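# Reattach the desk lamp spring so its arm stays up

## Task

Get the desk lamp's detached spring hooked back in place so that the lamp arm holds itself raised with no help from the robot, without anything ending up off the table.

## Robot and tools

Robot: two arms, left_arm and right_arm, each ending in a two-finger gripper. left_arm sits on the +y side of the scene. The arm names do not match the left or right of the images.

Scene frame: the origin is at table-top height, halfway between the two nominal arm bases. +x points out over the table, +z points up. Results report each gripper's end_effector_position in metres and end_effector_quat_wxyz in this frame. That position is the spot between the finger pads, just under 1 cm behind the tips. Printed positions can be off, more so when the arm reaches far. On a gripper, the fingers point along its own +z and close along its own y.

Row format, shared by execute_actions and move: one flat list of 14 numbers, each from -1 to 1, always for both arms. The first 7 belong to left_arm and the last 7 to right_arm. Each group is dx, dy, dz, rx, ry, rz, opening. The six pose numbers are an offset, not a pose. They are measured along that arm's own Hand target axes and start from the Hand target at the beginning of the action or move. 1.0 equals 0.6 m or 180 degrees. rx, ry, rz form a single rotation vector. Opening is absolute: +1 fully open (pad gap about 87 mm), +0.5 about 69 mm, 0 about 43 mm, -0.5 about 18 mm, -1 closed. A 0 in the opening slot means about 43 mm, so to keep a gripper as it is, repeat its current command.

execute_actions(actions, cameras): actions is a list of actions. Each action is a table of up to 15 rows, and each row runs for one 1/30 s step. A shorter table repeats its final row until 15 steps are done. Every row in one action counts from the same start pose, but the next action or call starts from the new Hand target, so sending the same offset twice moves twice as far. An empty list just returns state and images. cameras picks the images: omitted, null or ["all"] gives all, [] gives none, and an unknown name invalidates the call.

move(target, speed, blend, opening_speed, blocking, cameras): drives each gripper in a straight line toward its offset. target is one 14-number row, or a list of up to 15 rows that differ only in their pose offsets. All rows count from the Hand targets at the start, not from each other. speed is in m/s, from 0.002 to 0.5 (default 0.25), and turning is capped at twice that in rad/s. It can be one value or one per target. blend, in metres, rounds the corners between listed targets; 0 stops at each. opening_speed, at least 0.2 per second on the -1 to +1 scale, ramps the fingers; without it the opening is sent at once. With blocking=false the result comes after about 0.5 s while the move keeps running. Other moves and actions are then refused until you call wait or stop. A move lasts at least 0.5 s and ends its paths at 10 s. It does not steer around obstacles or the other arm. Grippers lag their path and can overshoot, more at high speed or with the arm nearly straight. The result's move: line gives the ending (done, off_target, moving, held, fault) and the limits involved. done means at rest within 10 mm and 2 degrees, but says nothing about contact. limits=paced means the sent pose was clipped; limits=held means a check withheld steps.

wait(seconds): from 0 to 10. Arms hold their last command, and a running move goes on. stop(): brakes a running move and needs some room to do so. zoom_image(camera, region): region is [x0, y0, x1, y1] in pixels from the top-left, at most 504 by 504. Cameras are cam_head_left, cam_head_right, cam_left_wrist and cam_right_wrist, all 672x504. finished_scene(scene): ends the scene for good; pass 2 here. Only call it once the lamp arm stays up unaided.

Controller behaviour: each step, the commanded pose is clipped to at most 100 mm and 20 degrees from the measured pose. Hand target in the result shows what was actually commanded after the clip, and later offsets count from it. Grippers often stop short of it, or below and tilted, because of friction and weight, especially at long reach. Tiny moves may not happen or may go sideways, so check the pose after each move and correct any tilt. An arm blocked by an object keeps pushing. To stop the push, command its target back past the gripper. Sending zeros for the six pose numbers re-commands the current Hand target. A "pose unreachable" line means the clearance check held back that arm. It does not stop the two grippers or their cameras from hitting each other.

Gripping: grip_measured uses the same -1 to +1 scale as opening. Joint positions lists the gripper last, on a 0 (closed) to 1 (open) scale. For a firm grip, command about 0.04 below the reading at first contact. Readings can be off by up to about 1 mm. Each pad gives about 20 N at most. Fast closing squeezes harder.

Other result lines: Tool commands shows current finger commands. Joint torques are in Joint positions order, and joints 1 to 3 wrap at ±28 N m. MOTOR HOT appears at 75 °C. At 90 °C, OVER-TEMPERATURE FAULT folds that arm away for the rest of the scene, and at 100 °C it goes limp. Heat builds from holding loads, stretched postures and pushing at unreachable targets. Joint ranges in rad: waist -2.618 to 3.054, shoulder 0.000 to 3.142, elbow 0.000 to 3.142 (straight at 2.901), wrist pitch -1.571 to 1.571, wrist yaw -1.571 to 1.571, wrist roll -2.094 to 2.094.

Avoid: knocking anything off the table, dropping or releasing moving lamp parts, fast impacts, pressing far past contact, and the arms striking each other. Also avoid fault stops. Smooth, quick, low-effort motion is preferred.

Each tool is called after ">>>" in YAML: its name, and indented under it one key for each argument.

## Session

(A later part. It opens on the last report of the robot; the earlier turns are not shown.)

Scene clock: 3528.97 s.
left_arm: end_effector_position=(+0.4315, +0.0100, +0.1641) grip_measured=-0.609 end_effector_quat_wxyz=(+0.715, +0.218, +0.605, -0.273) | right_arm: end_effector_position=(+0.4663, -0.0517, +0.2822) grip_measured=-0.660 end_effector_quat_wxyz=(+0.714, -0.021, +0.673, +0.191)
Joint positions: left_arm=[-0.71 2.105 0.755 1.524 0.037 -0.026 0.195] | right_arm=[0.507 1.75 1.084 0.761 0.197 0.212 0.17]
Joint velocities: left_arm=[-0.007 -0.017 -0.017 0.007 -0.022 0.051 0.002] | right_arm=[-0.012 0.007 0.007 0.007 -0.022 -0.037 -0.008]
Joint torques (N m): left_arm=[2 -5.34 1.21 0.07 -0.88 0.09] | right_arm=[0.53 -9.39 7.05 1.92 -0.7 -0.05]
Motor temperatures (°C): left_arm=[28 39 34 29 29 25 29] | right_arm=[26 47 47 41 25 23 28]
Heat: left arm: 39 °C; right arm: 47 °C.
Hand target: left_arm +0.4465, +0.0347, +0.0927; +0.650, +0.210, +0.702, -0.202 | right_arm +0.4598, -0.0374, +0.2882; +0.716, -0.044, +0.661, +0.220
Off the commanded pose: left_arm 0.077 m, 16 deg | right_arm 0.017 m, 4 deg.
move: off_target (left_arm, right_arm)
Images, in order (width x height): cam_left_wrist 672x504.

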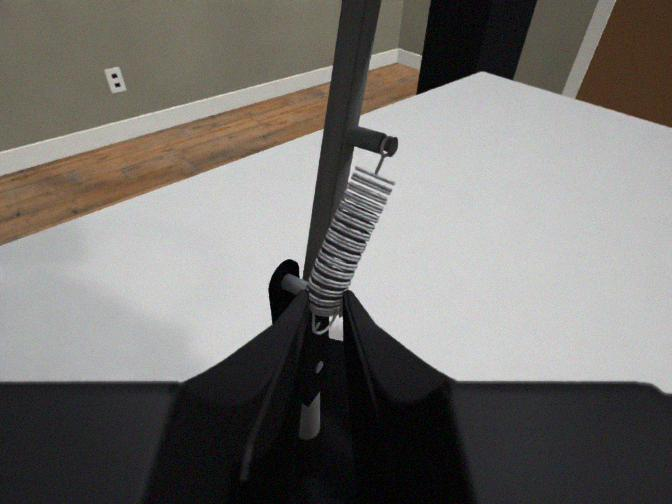

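>>> move:
  target: [0.0035, -0.0193, 0.0013, 0, 0, 0, -0.8, 0, 0, 0, 0, 0, 0, -0.7]
  speed: 0.03
  cameras: ["cam_left_wrist"]

>>> zoom_image:
  camera: "cam_left_wrist"
  region: [290, 280, 360, 350]

Scene clock: 3568.40 s.
left_arm: end_effector_position=(+0.4296, +0.0111, +0.1645) grip_measured=-0.610 end_effector_quat_wxyz=(+0.721, +0.202, +0.609, -0.262) | right_arm: end_effector_position=(+0.4657, -0.0501, +0.2822) grip_measured=-0.660 end_effector_quat_wxyz=(+0.713, -0.024, +0.673, +0.195)
Joint positions: left_arm=[-0.733 2.104 0.745 1.537 -0.026 -0.024 0.195] | right_arm=[0.507 1.75 1.084 0.761 0.188 0.214 0.17]
Joint velocities: left_arm=[0.007 -0.002 0.007 -0.066 -0.066 -0.007 0.005] | right_arm=[0.007 0.007 0.002 0.066 -0.037 0.037 0.002]
Joint torques (N m): left_arm=[1.03 -4.44 2.22 0 -0.6 0.03] | right_arm=[0.51 -9.35 7.1 1.93 -0.6 -0.06]
Motor temperatures (°C): left_arm=[28 38 33 28 29 25 29] | right_arm=[26 47 47 41 25 23 28]
Heat: left arm: 38 °C; right arm: 47 °C.
Hand target: left_arm +0.4406, +0.0246, +0.0905; +0.650, +0.209, +0.702, -0.202 | right_arm +0.4598, -0.0374, +0.2882; +0.716, -0.044, +0.661, +0.220
Off the commanded pose: left_arm 0.076 m, 15 deg | right_arm 0.015 m, 4 deg.
move: off_target (left_arm, right_arm)
Images, in order (width x height): cam_left_wrist 672x504.

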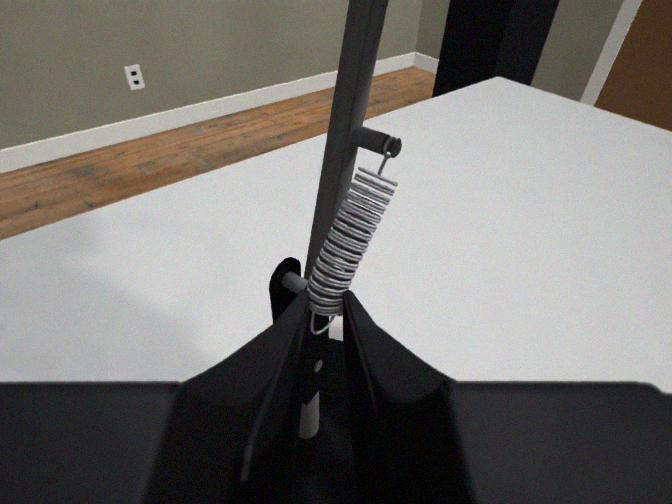

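Scaled by 7.200 from the camera's 672x504 image, which has a finer 960x720 frame.

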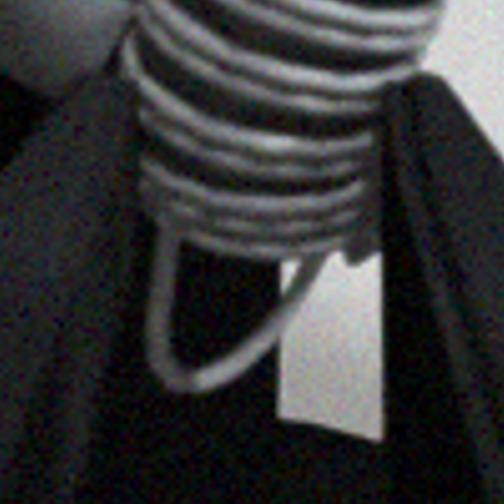

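>>> move:
  target: [0.0013, -0.023, 0.0077, 0.0167, 0, 0, -0.8, 0, 0, 0, 0, 0, 0, -0.7]
  speed: 0.03
  cameras: ["cam_left_wrist"]

>>> zoom_image:
  camera: "cam_left_wrist"
  region: [290, 280, 360, 350]

Scene clock: 3580.00 s.
left_arm: end_effector_position=(+0.4316, +0.0034, +0.1648) grip_measured=-0.624 end_effector_quat_wxyz=(+0.718, +0.207, +0.608, -0.266) | right_arm: end_effector_position=(+0.4657, -0.0501, +0.2822) grip_measured=-0.660 end_effector_quat_wxyz=(+0.713, -0.024, +0.673, +0.195)
Joint positions: left_arm=[-0.738 2.113 0.773 1.514 -0.016 -0.024 0.188] | right_arm=[0.507 1.75 1.084 0.761 0.188 0.214 0.17]
Joint velocities: left_arm=[0.007 0.007 0.022 -0.051 0.066 0.022 0.002] | right_arm=[0.002 0.012 0.002 -0.007 -0.022 0.007 -0.005]
Joint torques (N m): left_arm=[0.53 -4.23 2.11 0.07 -0.32 -0.01] | right_arm=[0.51 -9.36 7.09 1.93 -0.6 -0.06]
Motor temperatures (°C): left_arm=[27 37 33 27 29 25 29] | right_arm=[26 47 47 41 25 23 28]
Heat: left arm: 37 °C; right arm: 47 °C.
Hand target: left_arm +0.4368, +0.0107, +0.0893; +0.644, +0.226, +0.697, -0.220 | right_arm +0.4598, -0.0374, +0.2882; +0.716, -0.044, +0.661, +0.220
Off the commanded pose: left_arm 0.076 m, 14 deg | right_arm 0.015 m, 4 deg.
move: off_target (left_arm, right_arm)
Images, in order (width x height): cam_left_wrist 672x504.

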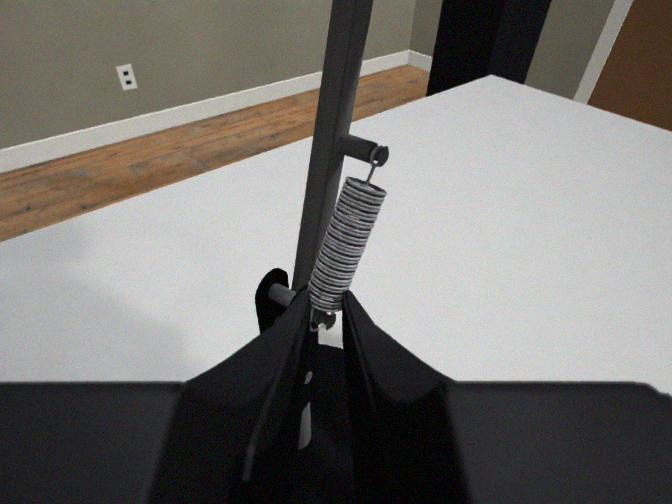

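Scaled by 7.200 from the camera's 672x504 image, which has a finer 960x720 frame.

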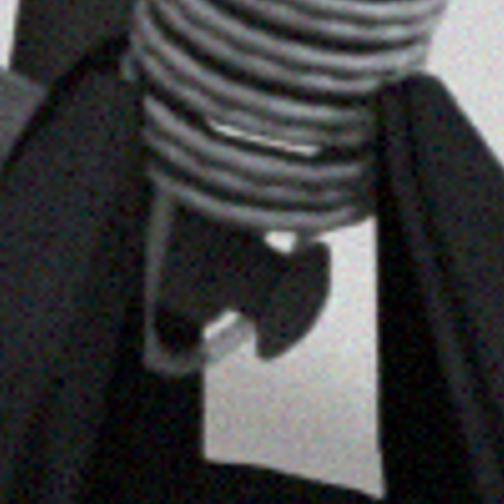

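>>> zoom_image:
  camera: "cam_left_wrist"
  region: [303, 290, 348, 335]

Scaled by 11.200 from the camera's 672x504 image, which has a finer 960x720 frame.

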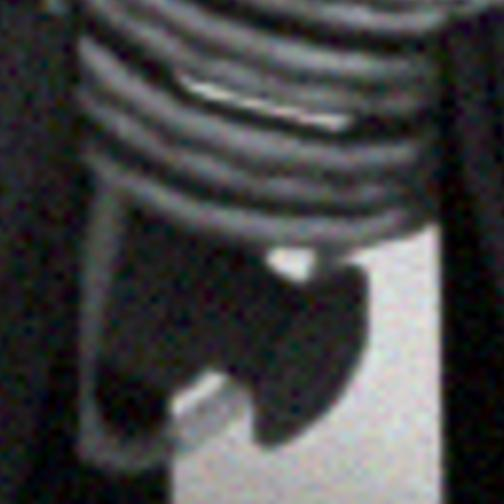

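>>> move:
  target: [-0.036, -0.0068, -0.0083, 0, 0, 0, -0.8, 0, 0, 0, 0, 0, 0, -0.7]
  speed: 0.03
  cameras: ["cam_left_wrist"]

>>> zoom_image:
  camera: "cam_left_wrist"
  region: [300, 287, 350, 337]

Scene clock: 3618.17 s.
left_arm: end_effector_position=(+0.4302, +0.0002, +0.1663) grip_measured=-0.624 end_effector_quat_wxyz=(+0.706, +0.213, +0.623, -0.262) | right_arm: end_effector_position=(+0.4657, -0.0501, +0.2822) grip_measured=-0.660 end_effector_quat_wxyz=(+0.713, -0.024, +0.673, +0.195)
Joint positions: left_arm=[-0.747 2.069 0.78 1.422 -0.024 -0.024 0.188] | right_arm=[0.507 1.75 1.084 0.761 0.188 0.214 0.17]
Joint velocities: left_arm=[-0.002 0.007 -0.002 0.037 -0.037 0.022 -0.002] | right_arm=[-0.017 -0.012 -0.012 -0.007 -0.022 -0.037 -0.008]
Joint torques (N m): left_arm=[0.27 -6.76 2.52 0.19 -0.35 -0.02] | right_arm=[0.5 -9.35 7.1 1.93 -0.6 -0.06]
Motor temperatures (°C): left_arm=[27 37 33 26 29 25 29] | right_arm=[26 47 47 41 25 23 28]
Heat: left arm: 37 °C; right arm: 47 °C.
Hand target: left_arm +0.4320, +0.0092, +0.1115; +0.644, +0.226, +0.697, -0.220 | right_arm +0.4598, -0.0374, +0.2882; +0.716, -0.044, +0.661, +0.220
Off the commanded pose: left_arm 0.056 m, 12 deg | right_arm 0.015 m, 4 deg.
move: off_target (left_arm, right_arm)
Images, in order (width x height): cam_left_wrist 672x504.

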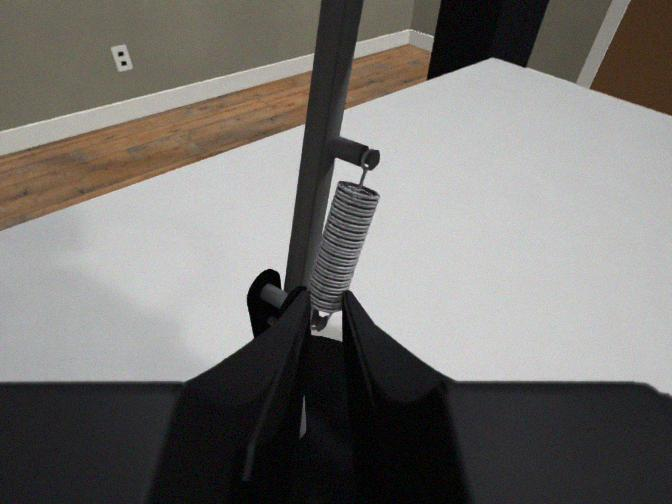

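Scaled by 10.080 from the camera's 672x504 image, which has a finer 960x720 frame.

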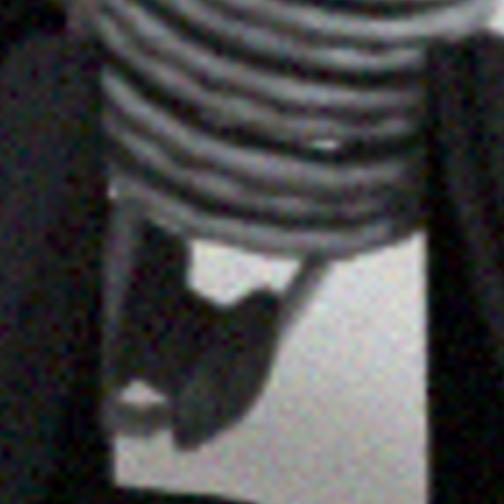

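>>> move:
  target: [-0.05, -0.0085, 0.0, 0, -0.022, 0, -0.8, 0, 0, 0, 0, 0, 0, -0.7]
  speed: 0.03
  cameras: ["cam_left_wrist"]

>>> zoom_image:
  camera: "cam_left_wrist"
  region: [290, 277, 360, 347]

Scene clock: 3630.63 s.
left_arm: end_effector_position=(+0.4299, -0.0007, +0.1703) grip_measured=-0.624 end_effector_quat_wxyz=(+0.703, +0.209, +0.630, -0.256) | right_arm: end_effector_position=(+0.4657, -0.0501, +0.2822) grip_measured=-0.660 end_effector_quat_wxyz=(+0.713, -0.024, +0.673, +0.195)
Joint positions: left_arm=[-0.758 2.04 0.785 1.374 -0.05 -0.024 0.188] | right_arm=[0.507 1.75 1.084 0.761 0.188 0.214 0.17]
Joint velocities: left_arm=[-0.002 0.012 0.002 -0.022 0.037 0.007 0.005] | right_arm=[0.012 0.007 -0.017 -0.007 0.007 0.007 -0.012]
Joint torques (N m): left_arm=[-0.08 -7.72 3.84 0.69 -0.26 0.01] | right_arm=[0.5 -9.35 7.1 1.93 -0.6 -0.06]
Motor temperatures (°C): left_arm=[27 38 33 26 28 25 29] | right_arm=[26 47 47 41 25 23 28]
Heat: left arm: 38 °C; right arm: 47 °C.
Hand target: left_arm +0.4308, +0.0037, +0.1414; +0.668, +0.219, +0.674, -0.228 | right_arm +0.4598, -0.0374, +0.2882; +0.716, -0.044, +0.661, +0.220
Off the commanded pose: left_arm 0.029 m, 7 deg | right_arm 0.015 m, 4 deg.
move: off_target (left_arm, right_arm)
Images, in order (width x height): cam_left_wrist 672x504.

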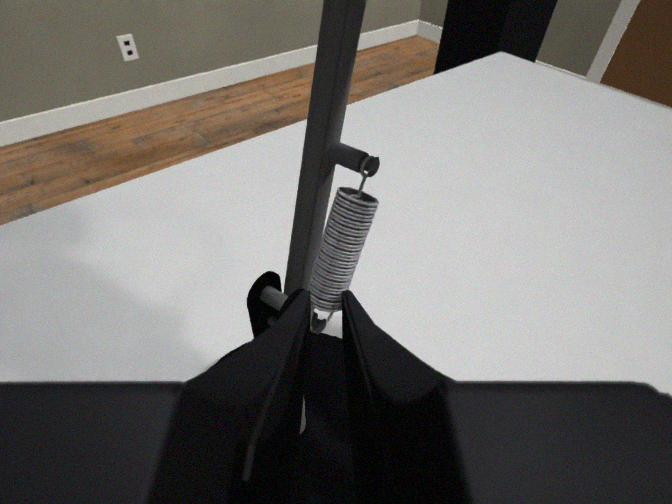

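Scaled by 7.200 from the camera's 672x504 image, which has a finer 960x720 frame.

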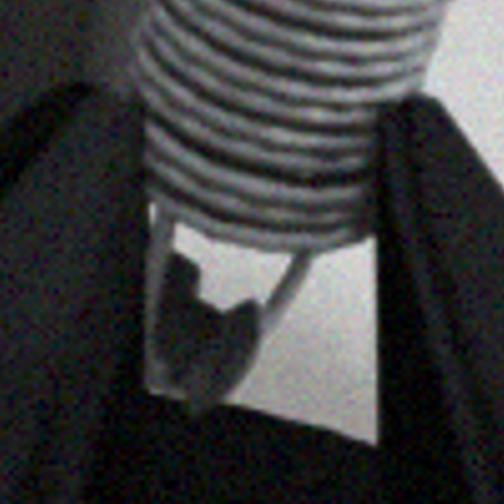

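>>> move:
  target: [-0.035, -0.0035, 0.0, 0, -0.022, 0, -0.8, 0, 0, 0, 0, 0, 0, -0.7]
  speed: 0.03
  cameras: ["cam_left_wrist"]

>>> zoom_image:
  camera: "cam_left_wrist"
  region: [290, 277, 360, 347]

Scene clock: 3636.00 s.
left_arm: end_effector_position=(+0.4298, -0.0008, +0.1713) grip_measured=-0.624 end_effector_quat_wxyz=(+0.704, +0.208, +0.630, -0.252) | right_arm: end_effector_position=(+0.4657, -0.0501, +0.2822) grip_measured=-0.660 end_effector_quat_wxyz=(+0.713, -0.024, +0.673, +0.195)
Joint positions: left_arm=[-0.762 2.038 0.785 1.372 -0.062 -0.018 0.188] | right_arm=[0.507 1.75 1.084 0.761 0.188 0.214 0.17]
Joint velocities: left_arm=[-0.002 -0.007 -0.007 -0.051 0.007 0.051 0.005] | right_arm=[0.002 0.012 -0.012 -0.007 0.037 0.007 -0.012]
Joint torques (N m): left_arm=[-0.28 -8.75 4.01 1.19 -0.21 0.01] | right_arm=[0.51 -9.33 7.1 1.92 -0.6 -0.07]
Motor temperatures (°C): left_arm=[27 39 34 26 28 25 29] | right_arm=[26 47 47 41 25 23 28]
Heat: left arm: 39 °C; right arm: 47 °C.
Hand target: left_arm +0.4298, +0.0021, +0.1625; +0.691, +0.212, +0.650, -0.235 | right_arm +0.4598, -0.0374, +0.2882; +0.716, -0.044, +0.661, +0.220
Off the commanded pose: left_arm 0.009 m, 3 deg | right_arm 0.015 m, 4 deg.
move: off_target (left_arm, right_arm)
Images, in order (width x height): cam_left_wrist 672x504.

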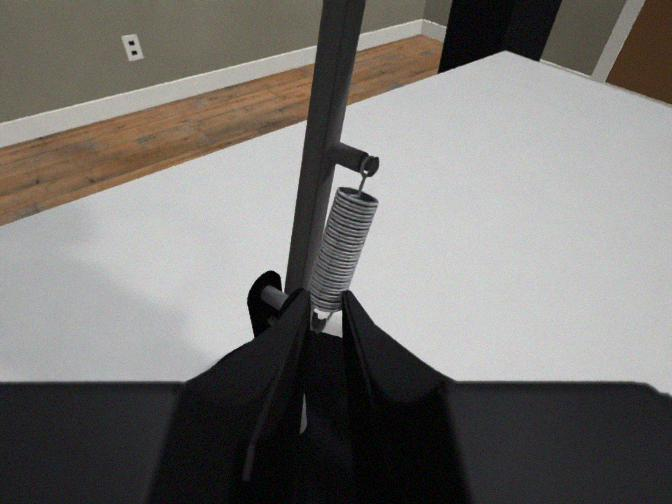

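Scaled by 7.200 from the camera's 672x504 image, which has a finer 960x720 frame.

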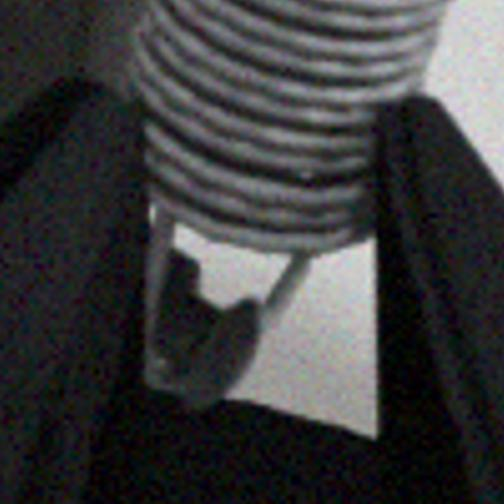

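>>> move:
  target: [-0.025, -0.003, 0.0, 0, -0.011, 0, -0.8, 0, 0, 0, 0, 0, 0, -0.7]
  speed: 0.03
  cameras: ["cam_left_wrist"]

>>> zoom_image:
  camera: "cam_left_wrist"
  region: [290, 277, 360, 347]

Scene clock: 3640.90 s.
left_arm: end_effector_position=(+0.4290, -0.0008, +0.1723) grip_measured=-0.624 end_effector_quat_wxyz=(+0.702, +0.208, +0.634, -0.248) | right_arm: end_effector_position=(+0.4657, -0.0501, +0.2822) grip_measured=-0.660 end_effector_quat_wxyz=(+0.713, -0.024, +0.673, +0.195)
Joint positions: left_arm=[-0.767 2.022 0.785 1.345 -0.072 -0.014 0.188] | right_arm=[0.507 1.75 1.084 0.761 0.188 0.214 0.17]
Joint velocities: left_arm=[-0.002 0.002 -0.007 -0.022 0.037 -0.007 -0.002] | right_arm=[0.007 -0.012 -0.017 0.007 0.037 0.022 0.012]
Joint torques (N m): left_arm=[-0.42 -9.58 3.99 1.57 -0.19 0] | right_arm=[0.53 -9.35 7.1 1.93 -0.6 -0.06]
Motor temperatures (°C): left_arm=[27 40 34 27 28 25 29] | right_arm=[26 47 47 41 25 23 28]
Heat: left arm: 40 °C; right arm: 47 °C.
Hand target: left_arm +0.4280, +0.0010, +0.1775; +0.702, +0.208, +0.638, -0.239 | right_arm +0.4598, -0.0374, +0.2882; +0.716, -0.044, +0.661, +0.220
Off the commanded pose: left_arm 0.006 m, 1 deg | right_arm 0.015 m, 4 deg.
move: off_target (right_arm)
Images, in order (width x height): cam_left_wrist 672x504.

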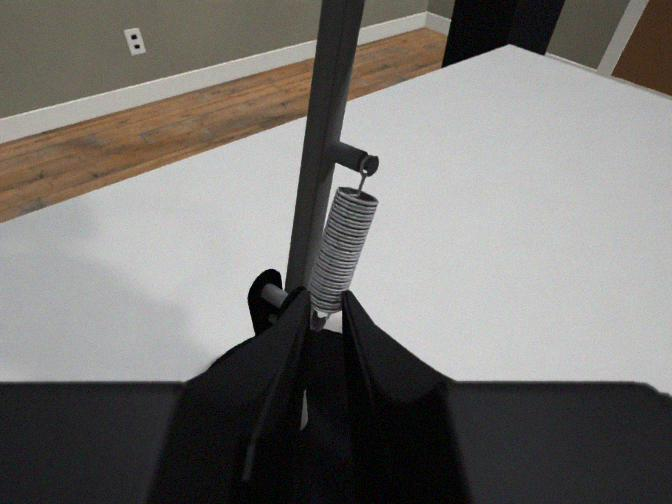

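Scaled by 7.200 from the camera's 672x504 image, which has a finer 960x720 frame.

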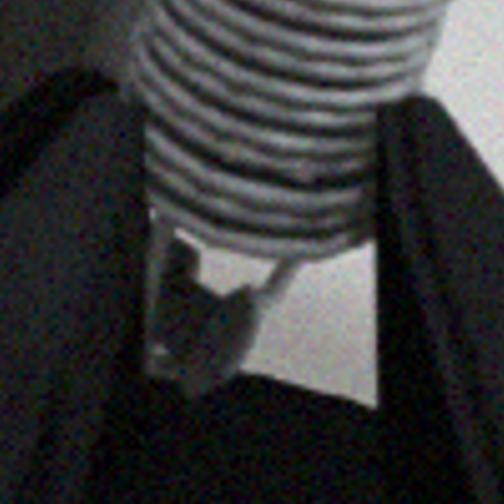

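>>> move:
  target: [0, 0, 0, 0, 0, 0, -0.45, 0, 0, 0, 0, 0, 0, -0.7]
  speed: 0.03
  opening_speed: 0.2
  cameras: ["cam_left_wrist"]

>>> zoom_image:
  camera: "cam_left_wrist"
  region: [270, 247, 370, 347]

Scene clock: 3645.17 s.
left_arm: end_effector_position=(+0.4299, +0.0014, +0.1635) grip_measured=-0.450 end_effector_quat_wxyz=(+0.693, +0.210, +0.647, -0.238) | right_arm: end_effector_position=(+0.4657, -0.0501, +0.2822) grip_measured=-0.660 end_effector_quat_wxyz=(+0.713, -0.024, +0.673, +0.195)
Joint positions: left_arm=[-0.767 2.022 0.785 1.311 -0.084 -0.011 0.275] | right_arm=[0.507 1.75 1.084 0.761 0.188 0.214 0.17]
Joint velocities: left_arm=[-0.002 0.022 -0.017 -0.007 -0.022 0.081 -0.01] | right_arm=[0.002 0.022 0.007 -0.007 -0.007 -0.037 0.012]
Joint torques (N m): left_arm=[-0.42 -9.57 4.08 1.92 -0.08 -0.04] | right_arm=[0.53 -9.36 7.1 1.93 -0.6 -0.07]
Motor temperatures (°C): left_arm=[27 40 34 27 28 25 29] | right_arm=[26 47 47 41 25 23 28]
Heat: left arm: 40 °C; right arm: 47 °C.
Hand target: left_arm +0.4280, +0.0011, +0.1775; +0.702, +0.208, +0.638, -0.239 | right_arm +0.4598, -0.0374, +0.2882; +0.716, -0.044, +0.661, +0.220
Off the commanded pose: left_arm 0.014 m, 1 deg | right_arm 0.015 m, 4 deg.
move: off_target (left_arm, right_arm)
Images, in order (width x height): cam_left_wrist 672x504.

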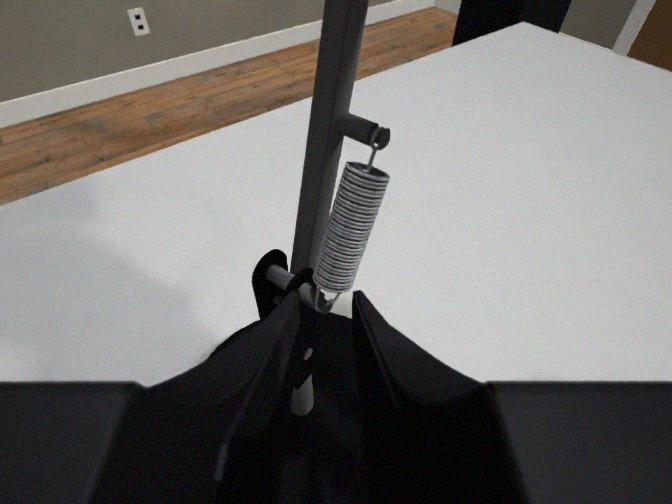

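Scaled by 5.040 from the camera's 672x504 image, which has a finer 960x720 frame.

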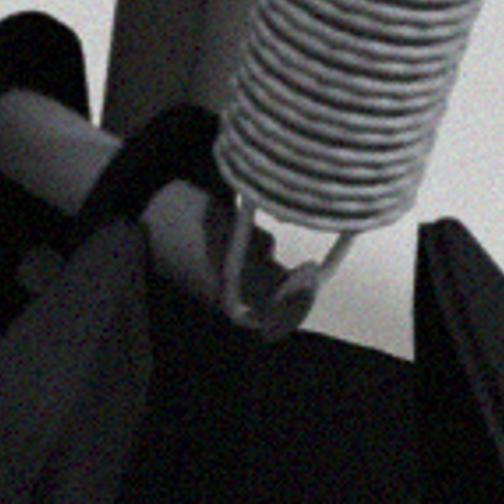

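>>> move:
  target: [-0.01, 0, -0.1, 0, 0, 0, -0.45, 0, 0, 0, 0, 0, 0, -0.7]
  speed: 0.06
  cameras: ["cam_left_wrist", "cam_right_wrist"]

>>> zoom_image:
  camera: "cam_left_wrist"
  region: [230, 80, 430, 280]

Scene clock: 3661.47 s.
left_arm: end_effector_position=(+0.3814, +0.0380, +0.1592) grip_measured=-0.450 end_effector_quat_wxyz=(+0.685, +0.213, +0.657, -0.233) | right_arm: end_effector_position=(+0.4657, -0.0501, +0.2822) grip_measured=-0.660 end_effector_quat_wxyz=(+0.713, -0.024, +0.673, +0.195)
Joint positions: left_arm=[-0.786 1.866 0.531 1.381 -0.106 -0.009 0.275] | right_arm=[0.507 1.75 1.084 0.761 0.188 0.214 0.17]
Joint velocities: left_arm=[0.007 0.012 0.002 -0.007 0.051 -0.022 -0.007] | right_arm=[0.012 -0.007 0.002 0.007 -0.051 -0.081 -0.008]
Joint torques (N m): left_arm=[-0.66 -8.18 3.69 2.21 -0.07 -0.04] | right_arm=[0.53 -9.36 7.1 1.93 -0.6 -0.07]
Motor temperatures (°C): left_arm=[27 42 34 30 28 25 28] | right_arm=[26 47 47 41 24 23 28]
Heat: left arm: 42 °C; right arm: 47 °C.
Hand target: left_arm +0.3794, +0.0365, +0.1784; +0.702, +0.208, +0.638, -0.239 | right_arm +0.4598, -0.0374, +0.2882; +0.716, -0.044, +0.661, +0.220
Off the commanded pose: left_arm 0.018 m, 3 deg | right_arm 0.015 m, 4 deg.
move: off_target (left_arm, right_arm)
Images, in order (width x height): cam_left_wrist 672x504, cam_right_wrist 672x504.

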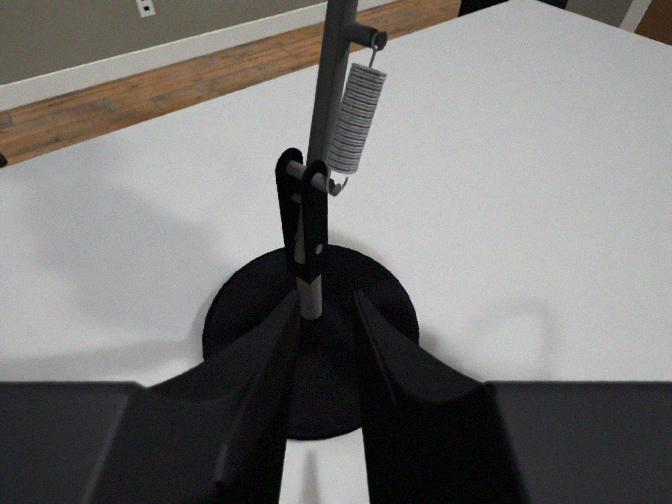

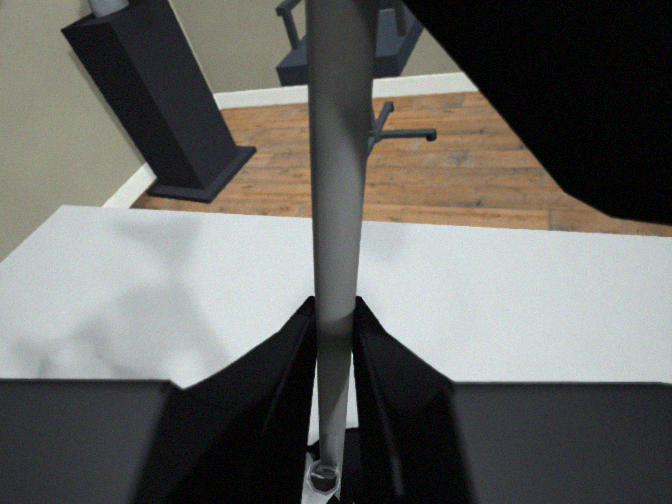

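Scaled by 2.520 from the camera's 672x504 image, which has a finer 960x720 frame.

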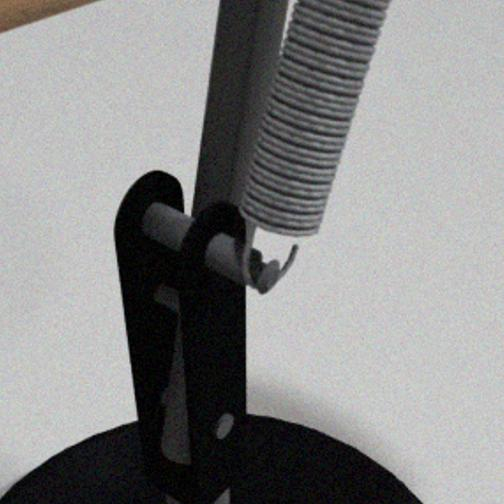

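>>> move:
  target: [-0.03, 0, -0.17, 0, 0, 0, -0.45, 0, 0, 0, 0, 0, 0, -0.7]
  speed: 0.12
  cameras: ["cam_left_wrist", "cam_right_wrist"]

>>> zoom_image:
  camera: "cam_left_wrist"
  region: [230, 0, 430, 200]

Scene clock: 3685.20 s.
left_arm: end_effector_position=(+0.2975, +0.0973, +0.1837) grip_measured=-0.450 end_effector_quat_wxyz=(+0.697, +0.208, +0.643, -0.239) | right_arm: end_effector_position=(+0.4657, -0.0501, +0.2822) grip_measured=-0.660 end_effector_quat_wxyz=(+0.713, -0.024, +0.673, +0.195)
Joint positions: left_arm=[-0.86 1.44 0.146 1.382 -0.179 -0.002 0.275] | right_arm=[0.507 1.75 1.084 0.761 0.188 0.214 0.17]
Joint velocities: left_arm=[-0.012 -0.022 -0.002 -0.037 0.022 -0.007 0.001] | right_arm=[-0.002 0.007 0.022 -0.022 0.007 0.051 -0.002]
Joint torques (N m): left_arm=[-0.68 -4.23 3.93 1.89 -0.06 -0.04] | right_arm=[0.53 -9.36 7.09 1.93 -0.6 -0.06]
Motor temperatures (°C): left_arm=[27 42 34 34 28 25 28] | right_arm=[26 47 47 41 24 23 28]
Heat: left arm: 42 °C; right arm: 47 °C.
Hand target: left_arm +0.2958, +0.0969, +0.1882; +0.702, +0.208, +0.638, -0.239 | right_arm +0.4598, -0.0374, +0.2882; +0.716, -0.044, +0.661, +0.220
Off the commanded pose: left_arm 0.003 m, 1 deg | right_arm 0.015 m, 4 deg.
move: off_target (right_arm)
Images, in order (width x height): cam_left_wrist 672x504, cam_right_wrist 672x504.

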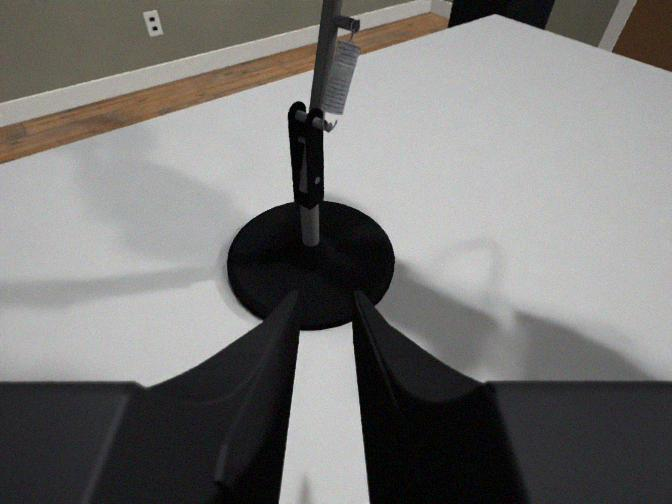

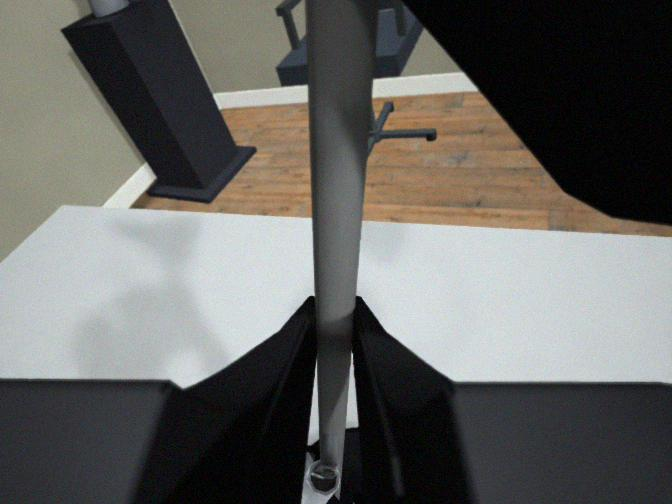

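Scaled by 2.520 from the camera's 672x504 image, which has a finer 960x720 frame.

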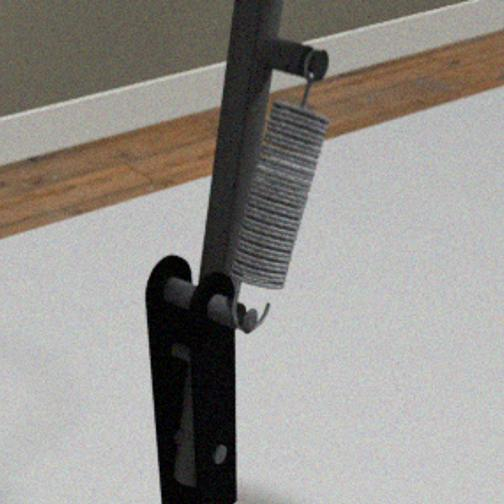

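>>> move:
  target: [0, 0, 0, 0, 0, 0, -0.45, 0, -0.0307, -0.0123, 0.001, -0.0124, 0.0309, -0.7]
  speed: 0.03
  cameras: ["cam_left_wrist", "cam_right_wrist"]

>>> zoom_image:
  camera: "cam_left_wrist"
  region: [230, 0, 430, 200]

Scene clock: 3694.57 s.
left_arm: end_effector_position=(+0.2977, +0.0975, +0.1835) grip_measured=-0.450 end_effector_quat_wxyz=(+0.697, +0.208, +0.643, -0.238) | right_arm: end_effector_position=(+0.4648, -0.0613, +0.2795) grip_measured=-0.661 end_effector_quat_wxyz=(+0.716, -0.001, +0.657, +0.234)
Joint positions: left_arm=[-0.86 1.44 0.146 1.382 -0.18 -0.002 0.275] | right_arm=[0.465 1.75 1.02 0.867 0.129 0.296 0.169]
Joint velocities: left_arm=[0.017 -0.007 0.007 -0.037 -0.007 -0.037 0.007] | right_arm=[0.002 -0.022 -0.002 0.037 -0.007 -0.051 0.002]
Joint torques (N m): left_arm=[-0.68 -4.23 3.93 1.9 -0.07 -0.04] | right_arm=[-0.24 -9.55 5.98 1.9 -0.36 0.15]
Motor temperatures (°C): left_arm=[27 41 34 34 28 25 28] | right_arm=[26 47 47 41 24 23 28]
Heat: left arm: 41 °C; right arm: 47 °C.
Hand target: left_arm +0.2958, +0.0969, +0.1882; +0.702, +0.208, +0.638, -0.239 | right_arm +0.4599, -0.0565, +0.2831; +0.717, -0.006, +0.649, +0.254
Off the commanded pose: left_arm 0.005 m, 1 deg | right_arm 0.008 m, 3 deg.
move: off_target (right_arm)
Images, in order (width x height): cam_left_wrist 672x504, cam_right_wrist 672x504.

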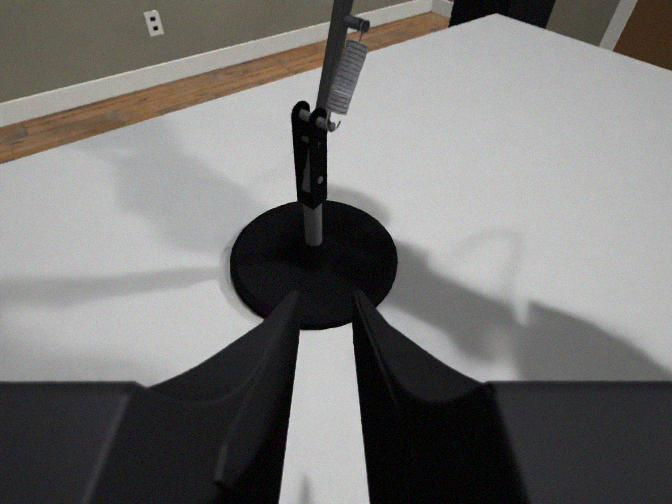

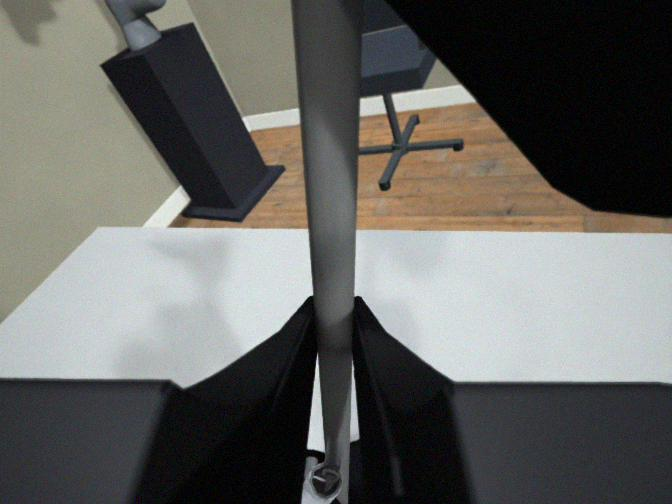

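Scaled by 2.520 from the camera's 672x504 image, which has a finer 960x720 frame.

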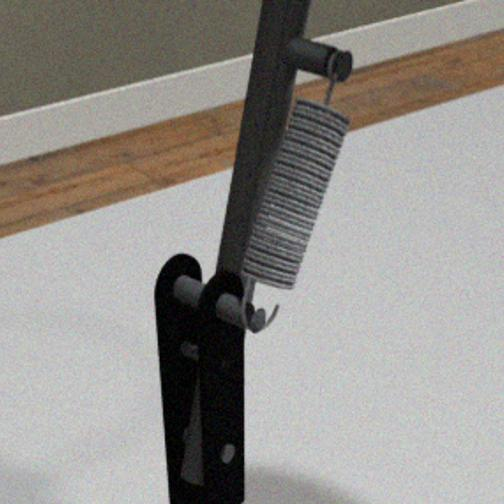

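>>> move:
  target: [0, 0, 0, 0, 0, 0, -0.45, -0.0012, -0.0205, -0.0082, 0.0006, -0.0083, 0.0206, -0.7]
  speed: 0.03
  cameras: ["cam_left_wrist", "cam_right_wrist"]

>>> zoom_image:
  camera: "cam_left_wrist"
  region: [230, 0, 430, 200]

Scene clock: 3702.17 s.
left_arm: end_effector_position=(+0.2976, +0.0975, +0.1834) grip_measured=-0.450 end_effector_quat_wxyz=(+0.697, +0.208, +0.643, -0.238) | right_arm: end_effector_position=(+0.4646, -0.0743, +0.2756) grip_measured=-0.661 end_effector_quat_wxyz=(+0.716, +0.024, +0.649, +0.256)
Joint positions: left_arm=[-0.86 1.44 0.146 1.381 -0.18 -0.002 0.275] | right_arm=[0.431 1.75 0.974 0.934 0.108 0.363 0.169]
Joint velocities: left_arm=[-0.002 -0.022 -0.027 0.051 0.081 -0.007 0.001] | right_arm=[0.022 0.012 -0.002 0.022 -0.022 -0.081 0.002]
Joint torques (N m): left_arm=[-0.66 -4.23 3.93 1.9 -0.06 -0.04] | right_arm=[-0.27 -9.05 6 1.96 -0.36 0.16]
Motor temperatures (°C): left_arm=[27 40 34 34 28 25 28] | right_arm=[26 47 46 40 24 23 28]
Heat: left arm: 40 °C; right arm: 47 °C.
Hand target: left_arm +0.2958, +0.0969, +0.1882; +0.702, +0.208, +0.638, -0.239 | right_arm +0.4600, -0.0693, +0.2792; +0.717, +0.019, +0.640, +0.277
Off the commanded pose: left_arm 0.005 m, 1 deg | right_arm 0.008 m, 3 deg.
move: off_target (right_arm)
Images, in order (width x height): cam_left_wrist 672x504, cam_right_wrist 672x504.

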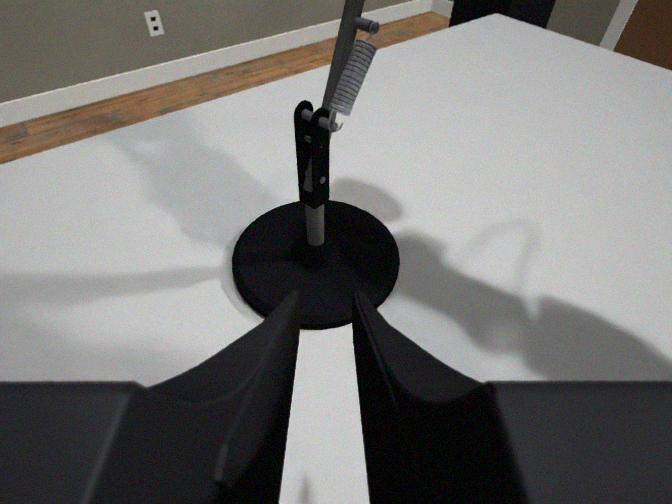

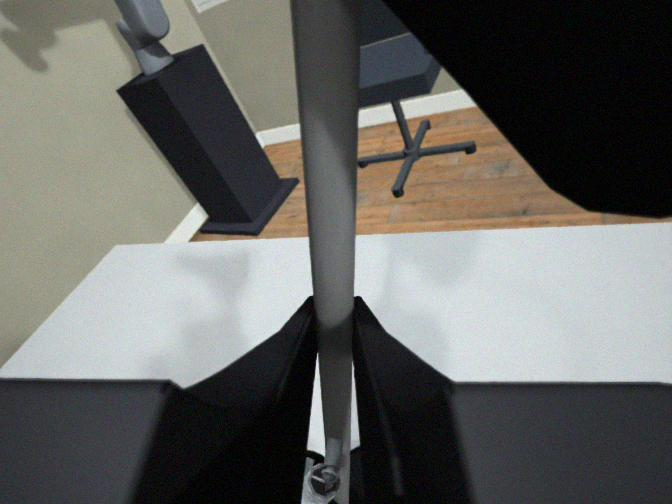

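Scaled by 2.520 from the camera's 672x504 image, which has a finer 960x720 frame.

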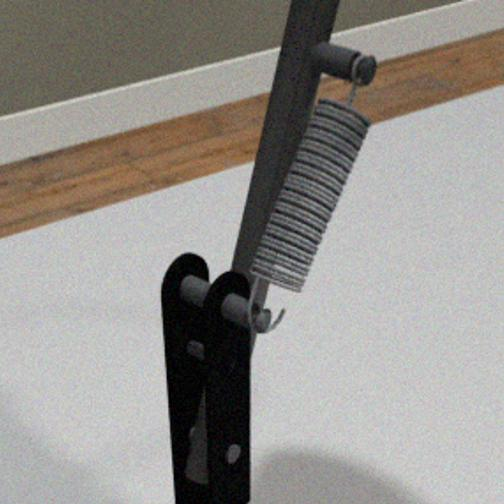

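>>> move:
  target: [0, 0, 0, 0, 0, 0, -0.45, 0, 0, 0, 0, 0, 0, -0.5]
  speed: 0.03
  opening_speed: 0.2
  cameras: ["cam_left_wrist", "cam_right_wrist"]

>>> zoom_image:
  camera: "cam_right_wrist"
  region: [236, 230, 436, 430]

Scene clock: 3707.57 s.
left_arm: end_effector_position=(+0.2976, +0.0975, +0.1834) grip_measured=-0.450 end_effector_quat_wxyz=(+0.697, +0.208, +0.643, -0.238) | right_arm: end_effector_position=(+0.4627, -0.0700, +0.2784) grip_measured=-0.500 end_effector_quat_wxyz=(+0.715, +0.018, +0.645, +0.268)
Joint positions: left_arm=[-0.86 1.44 0.146 1.381 -0.18 -0.002 0.275] | right_arm=[0.431 1.75 0.974 0.945 0.083 0.373 0.25]
Joint velocities: left_arm=[0.002 -0.007 -0.007 -0.007 -0.037 0.066 -0.015] | right_arm=[0.007 0.012 -0.032 -0.037 -0.022 -0.081 0.007]
Joint torques (N m): left_arm=[-0.68 -4.23 3.95 1.9 -0.06 -0.04] | right_arm=[-0.27 -8.94 5.96 1.85 -0.11 0.05]
Motor temperatures (°C): left_arm=[27 40 34 34 28 25 28] | right_arm=[26 47 45 40 24 23 28]
Heat: left arm: 40 °C; right arm: 47 °C.
Hand target: left_arm +0.2958, +0.0969, +0.1882; +0.702, +0.208, +0.638, -0.239 | right_arm +0.4599, -0.0693, +0.2790; +0.717, +0.019, +0.640, +0.277
Off the commanded pose: left_arm 0.005 m, 1 deg | right_arm 0.003 m, 1 deg.
move: done
Images, in order (width x height): cam_left_wrist 672x504, cam_right_wrist 672x504.

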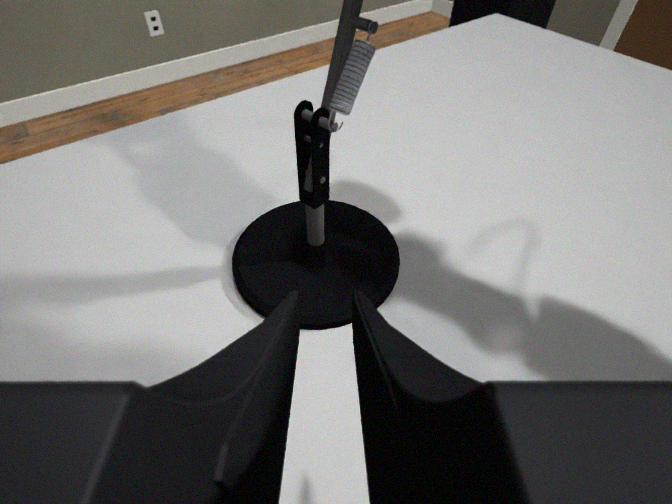

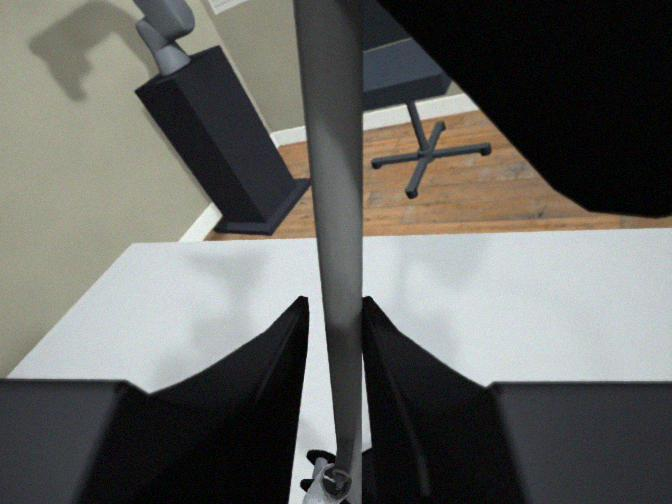

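Scaled by 2.520 from the camera's 672x504 image, which has a finer 960x720 frame.

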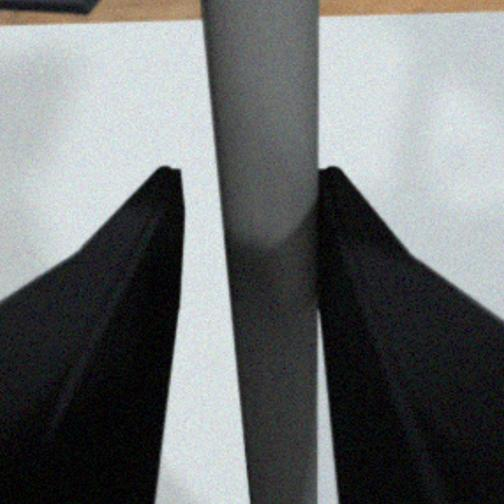

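>>> move:
  target: [0, 0, 0, 0, 0, 0, -0.45, 0, 0, 0, 0, 0, 0, -0.3]
  speed: 0.03
  opening_speed: 0.2
  cameras: ["cam_left_wrist", "cam_right_wrist"]

>>> zoom_image:
  camera: "cam_right_wrist"
  region: [236, 230, 436, 430]

Scene clock: 3712.77 s.
left_arm: end_effector_position=(+0.2977, +0.0975, +0.1834) grip_measured=-0.450 end_effector_quat_wxyz=(+0.697, +0.208, +0.643, -0.238) | right_arm: end_effector_position=(+0.4624, -0.0694, +0.2801) grip_measured=-0.300 end_effector_quat_wxyz=(+0.717, +0.018, +0.642, +0.271)
Joint positions: left_arm=[-0.86 1.44 0.146 1.381 -0.18 -0.001 0.275] | right_arm=[0.431 1.75 0.974 0.951 0.08 0.375 0.35]
Joint velocities: left_arm=[-0.012 -0.007 -0.017 0.022 -0.007 -0.037 -0.001] | right_arm=[-0.012 0.002 -0.007 0.051 0.007 0.081 -0.004]
Joint torques (N m): left_arm=[-0.68 -4.23 3.93 1.91 -0.06 -0.04] | right_arm=[-0.28 -8.91 5.96 1.79 -0.06 0.04]
Motor temperatures (°C): left_arm=[27 39 34 34 28 25 28] | right_arm=[26 47 45 40 24 23 28]
Heat: left arm: 39 °C; right arm: 47 °C.
Hand target: left_arm +0.2958, +0.0969, +0.1882; +0.702, +0.208, +0.638, -0.239 | right_arm +0.4599, -0.0692, +0.2790; +0.717, +0.019, +0.640, +0.277
Off the commanded pose: left_arm 0.005 m, 1 deg | right_arm 0.003 m, 1 deg.
move: done
Images, in order (width x height): cam_left_wrist 672x504, cam_right_wrist 672x504.

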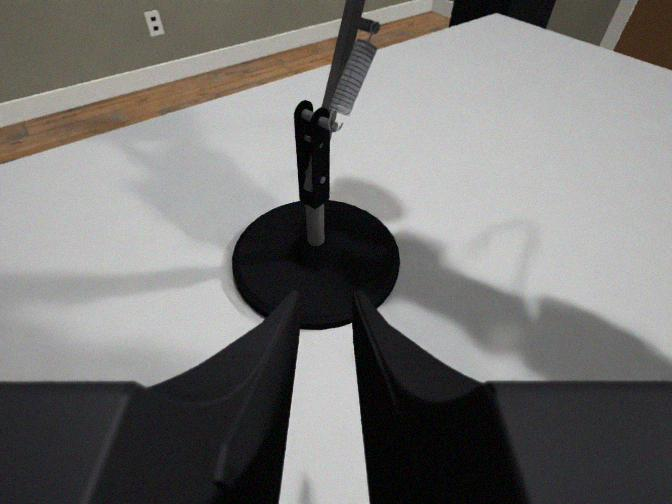

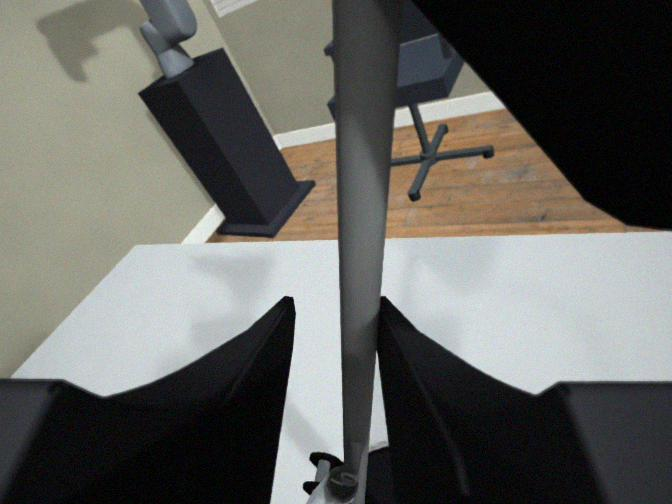

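Scaled by 2.520 from the camera's 672x504 image, which has a finer 960x720 frame.

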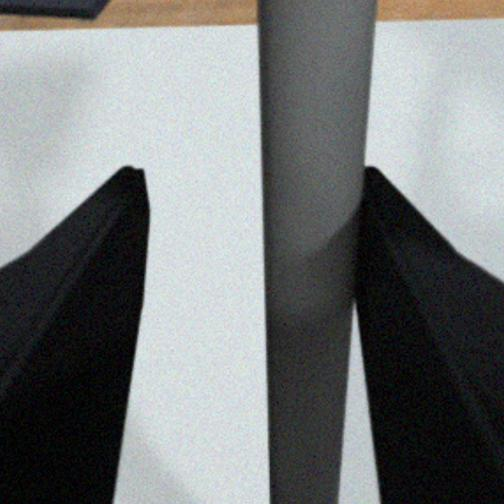

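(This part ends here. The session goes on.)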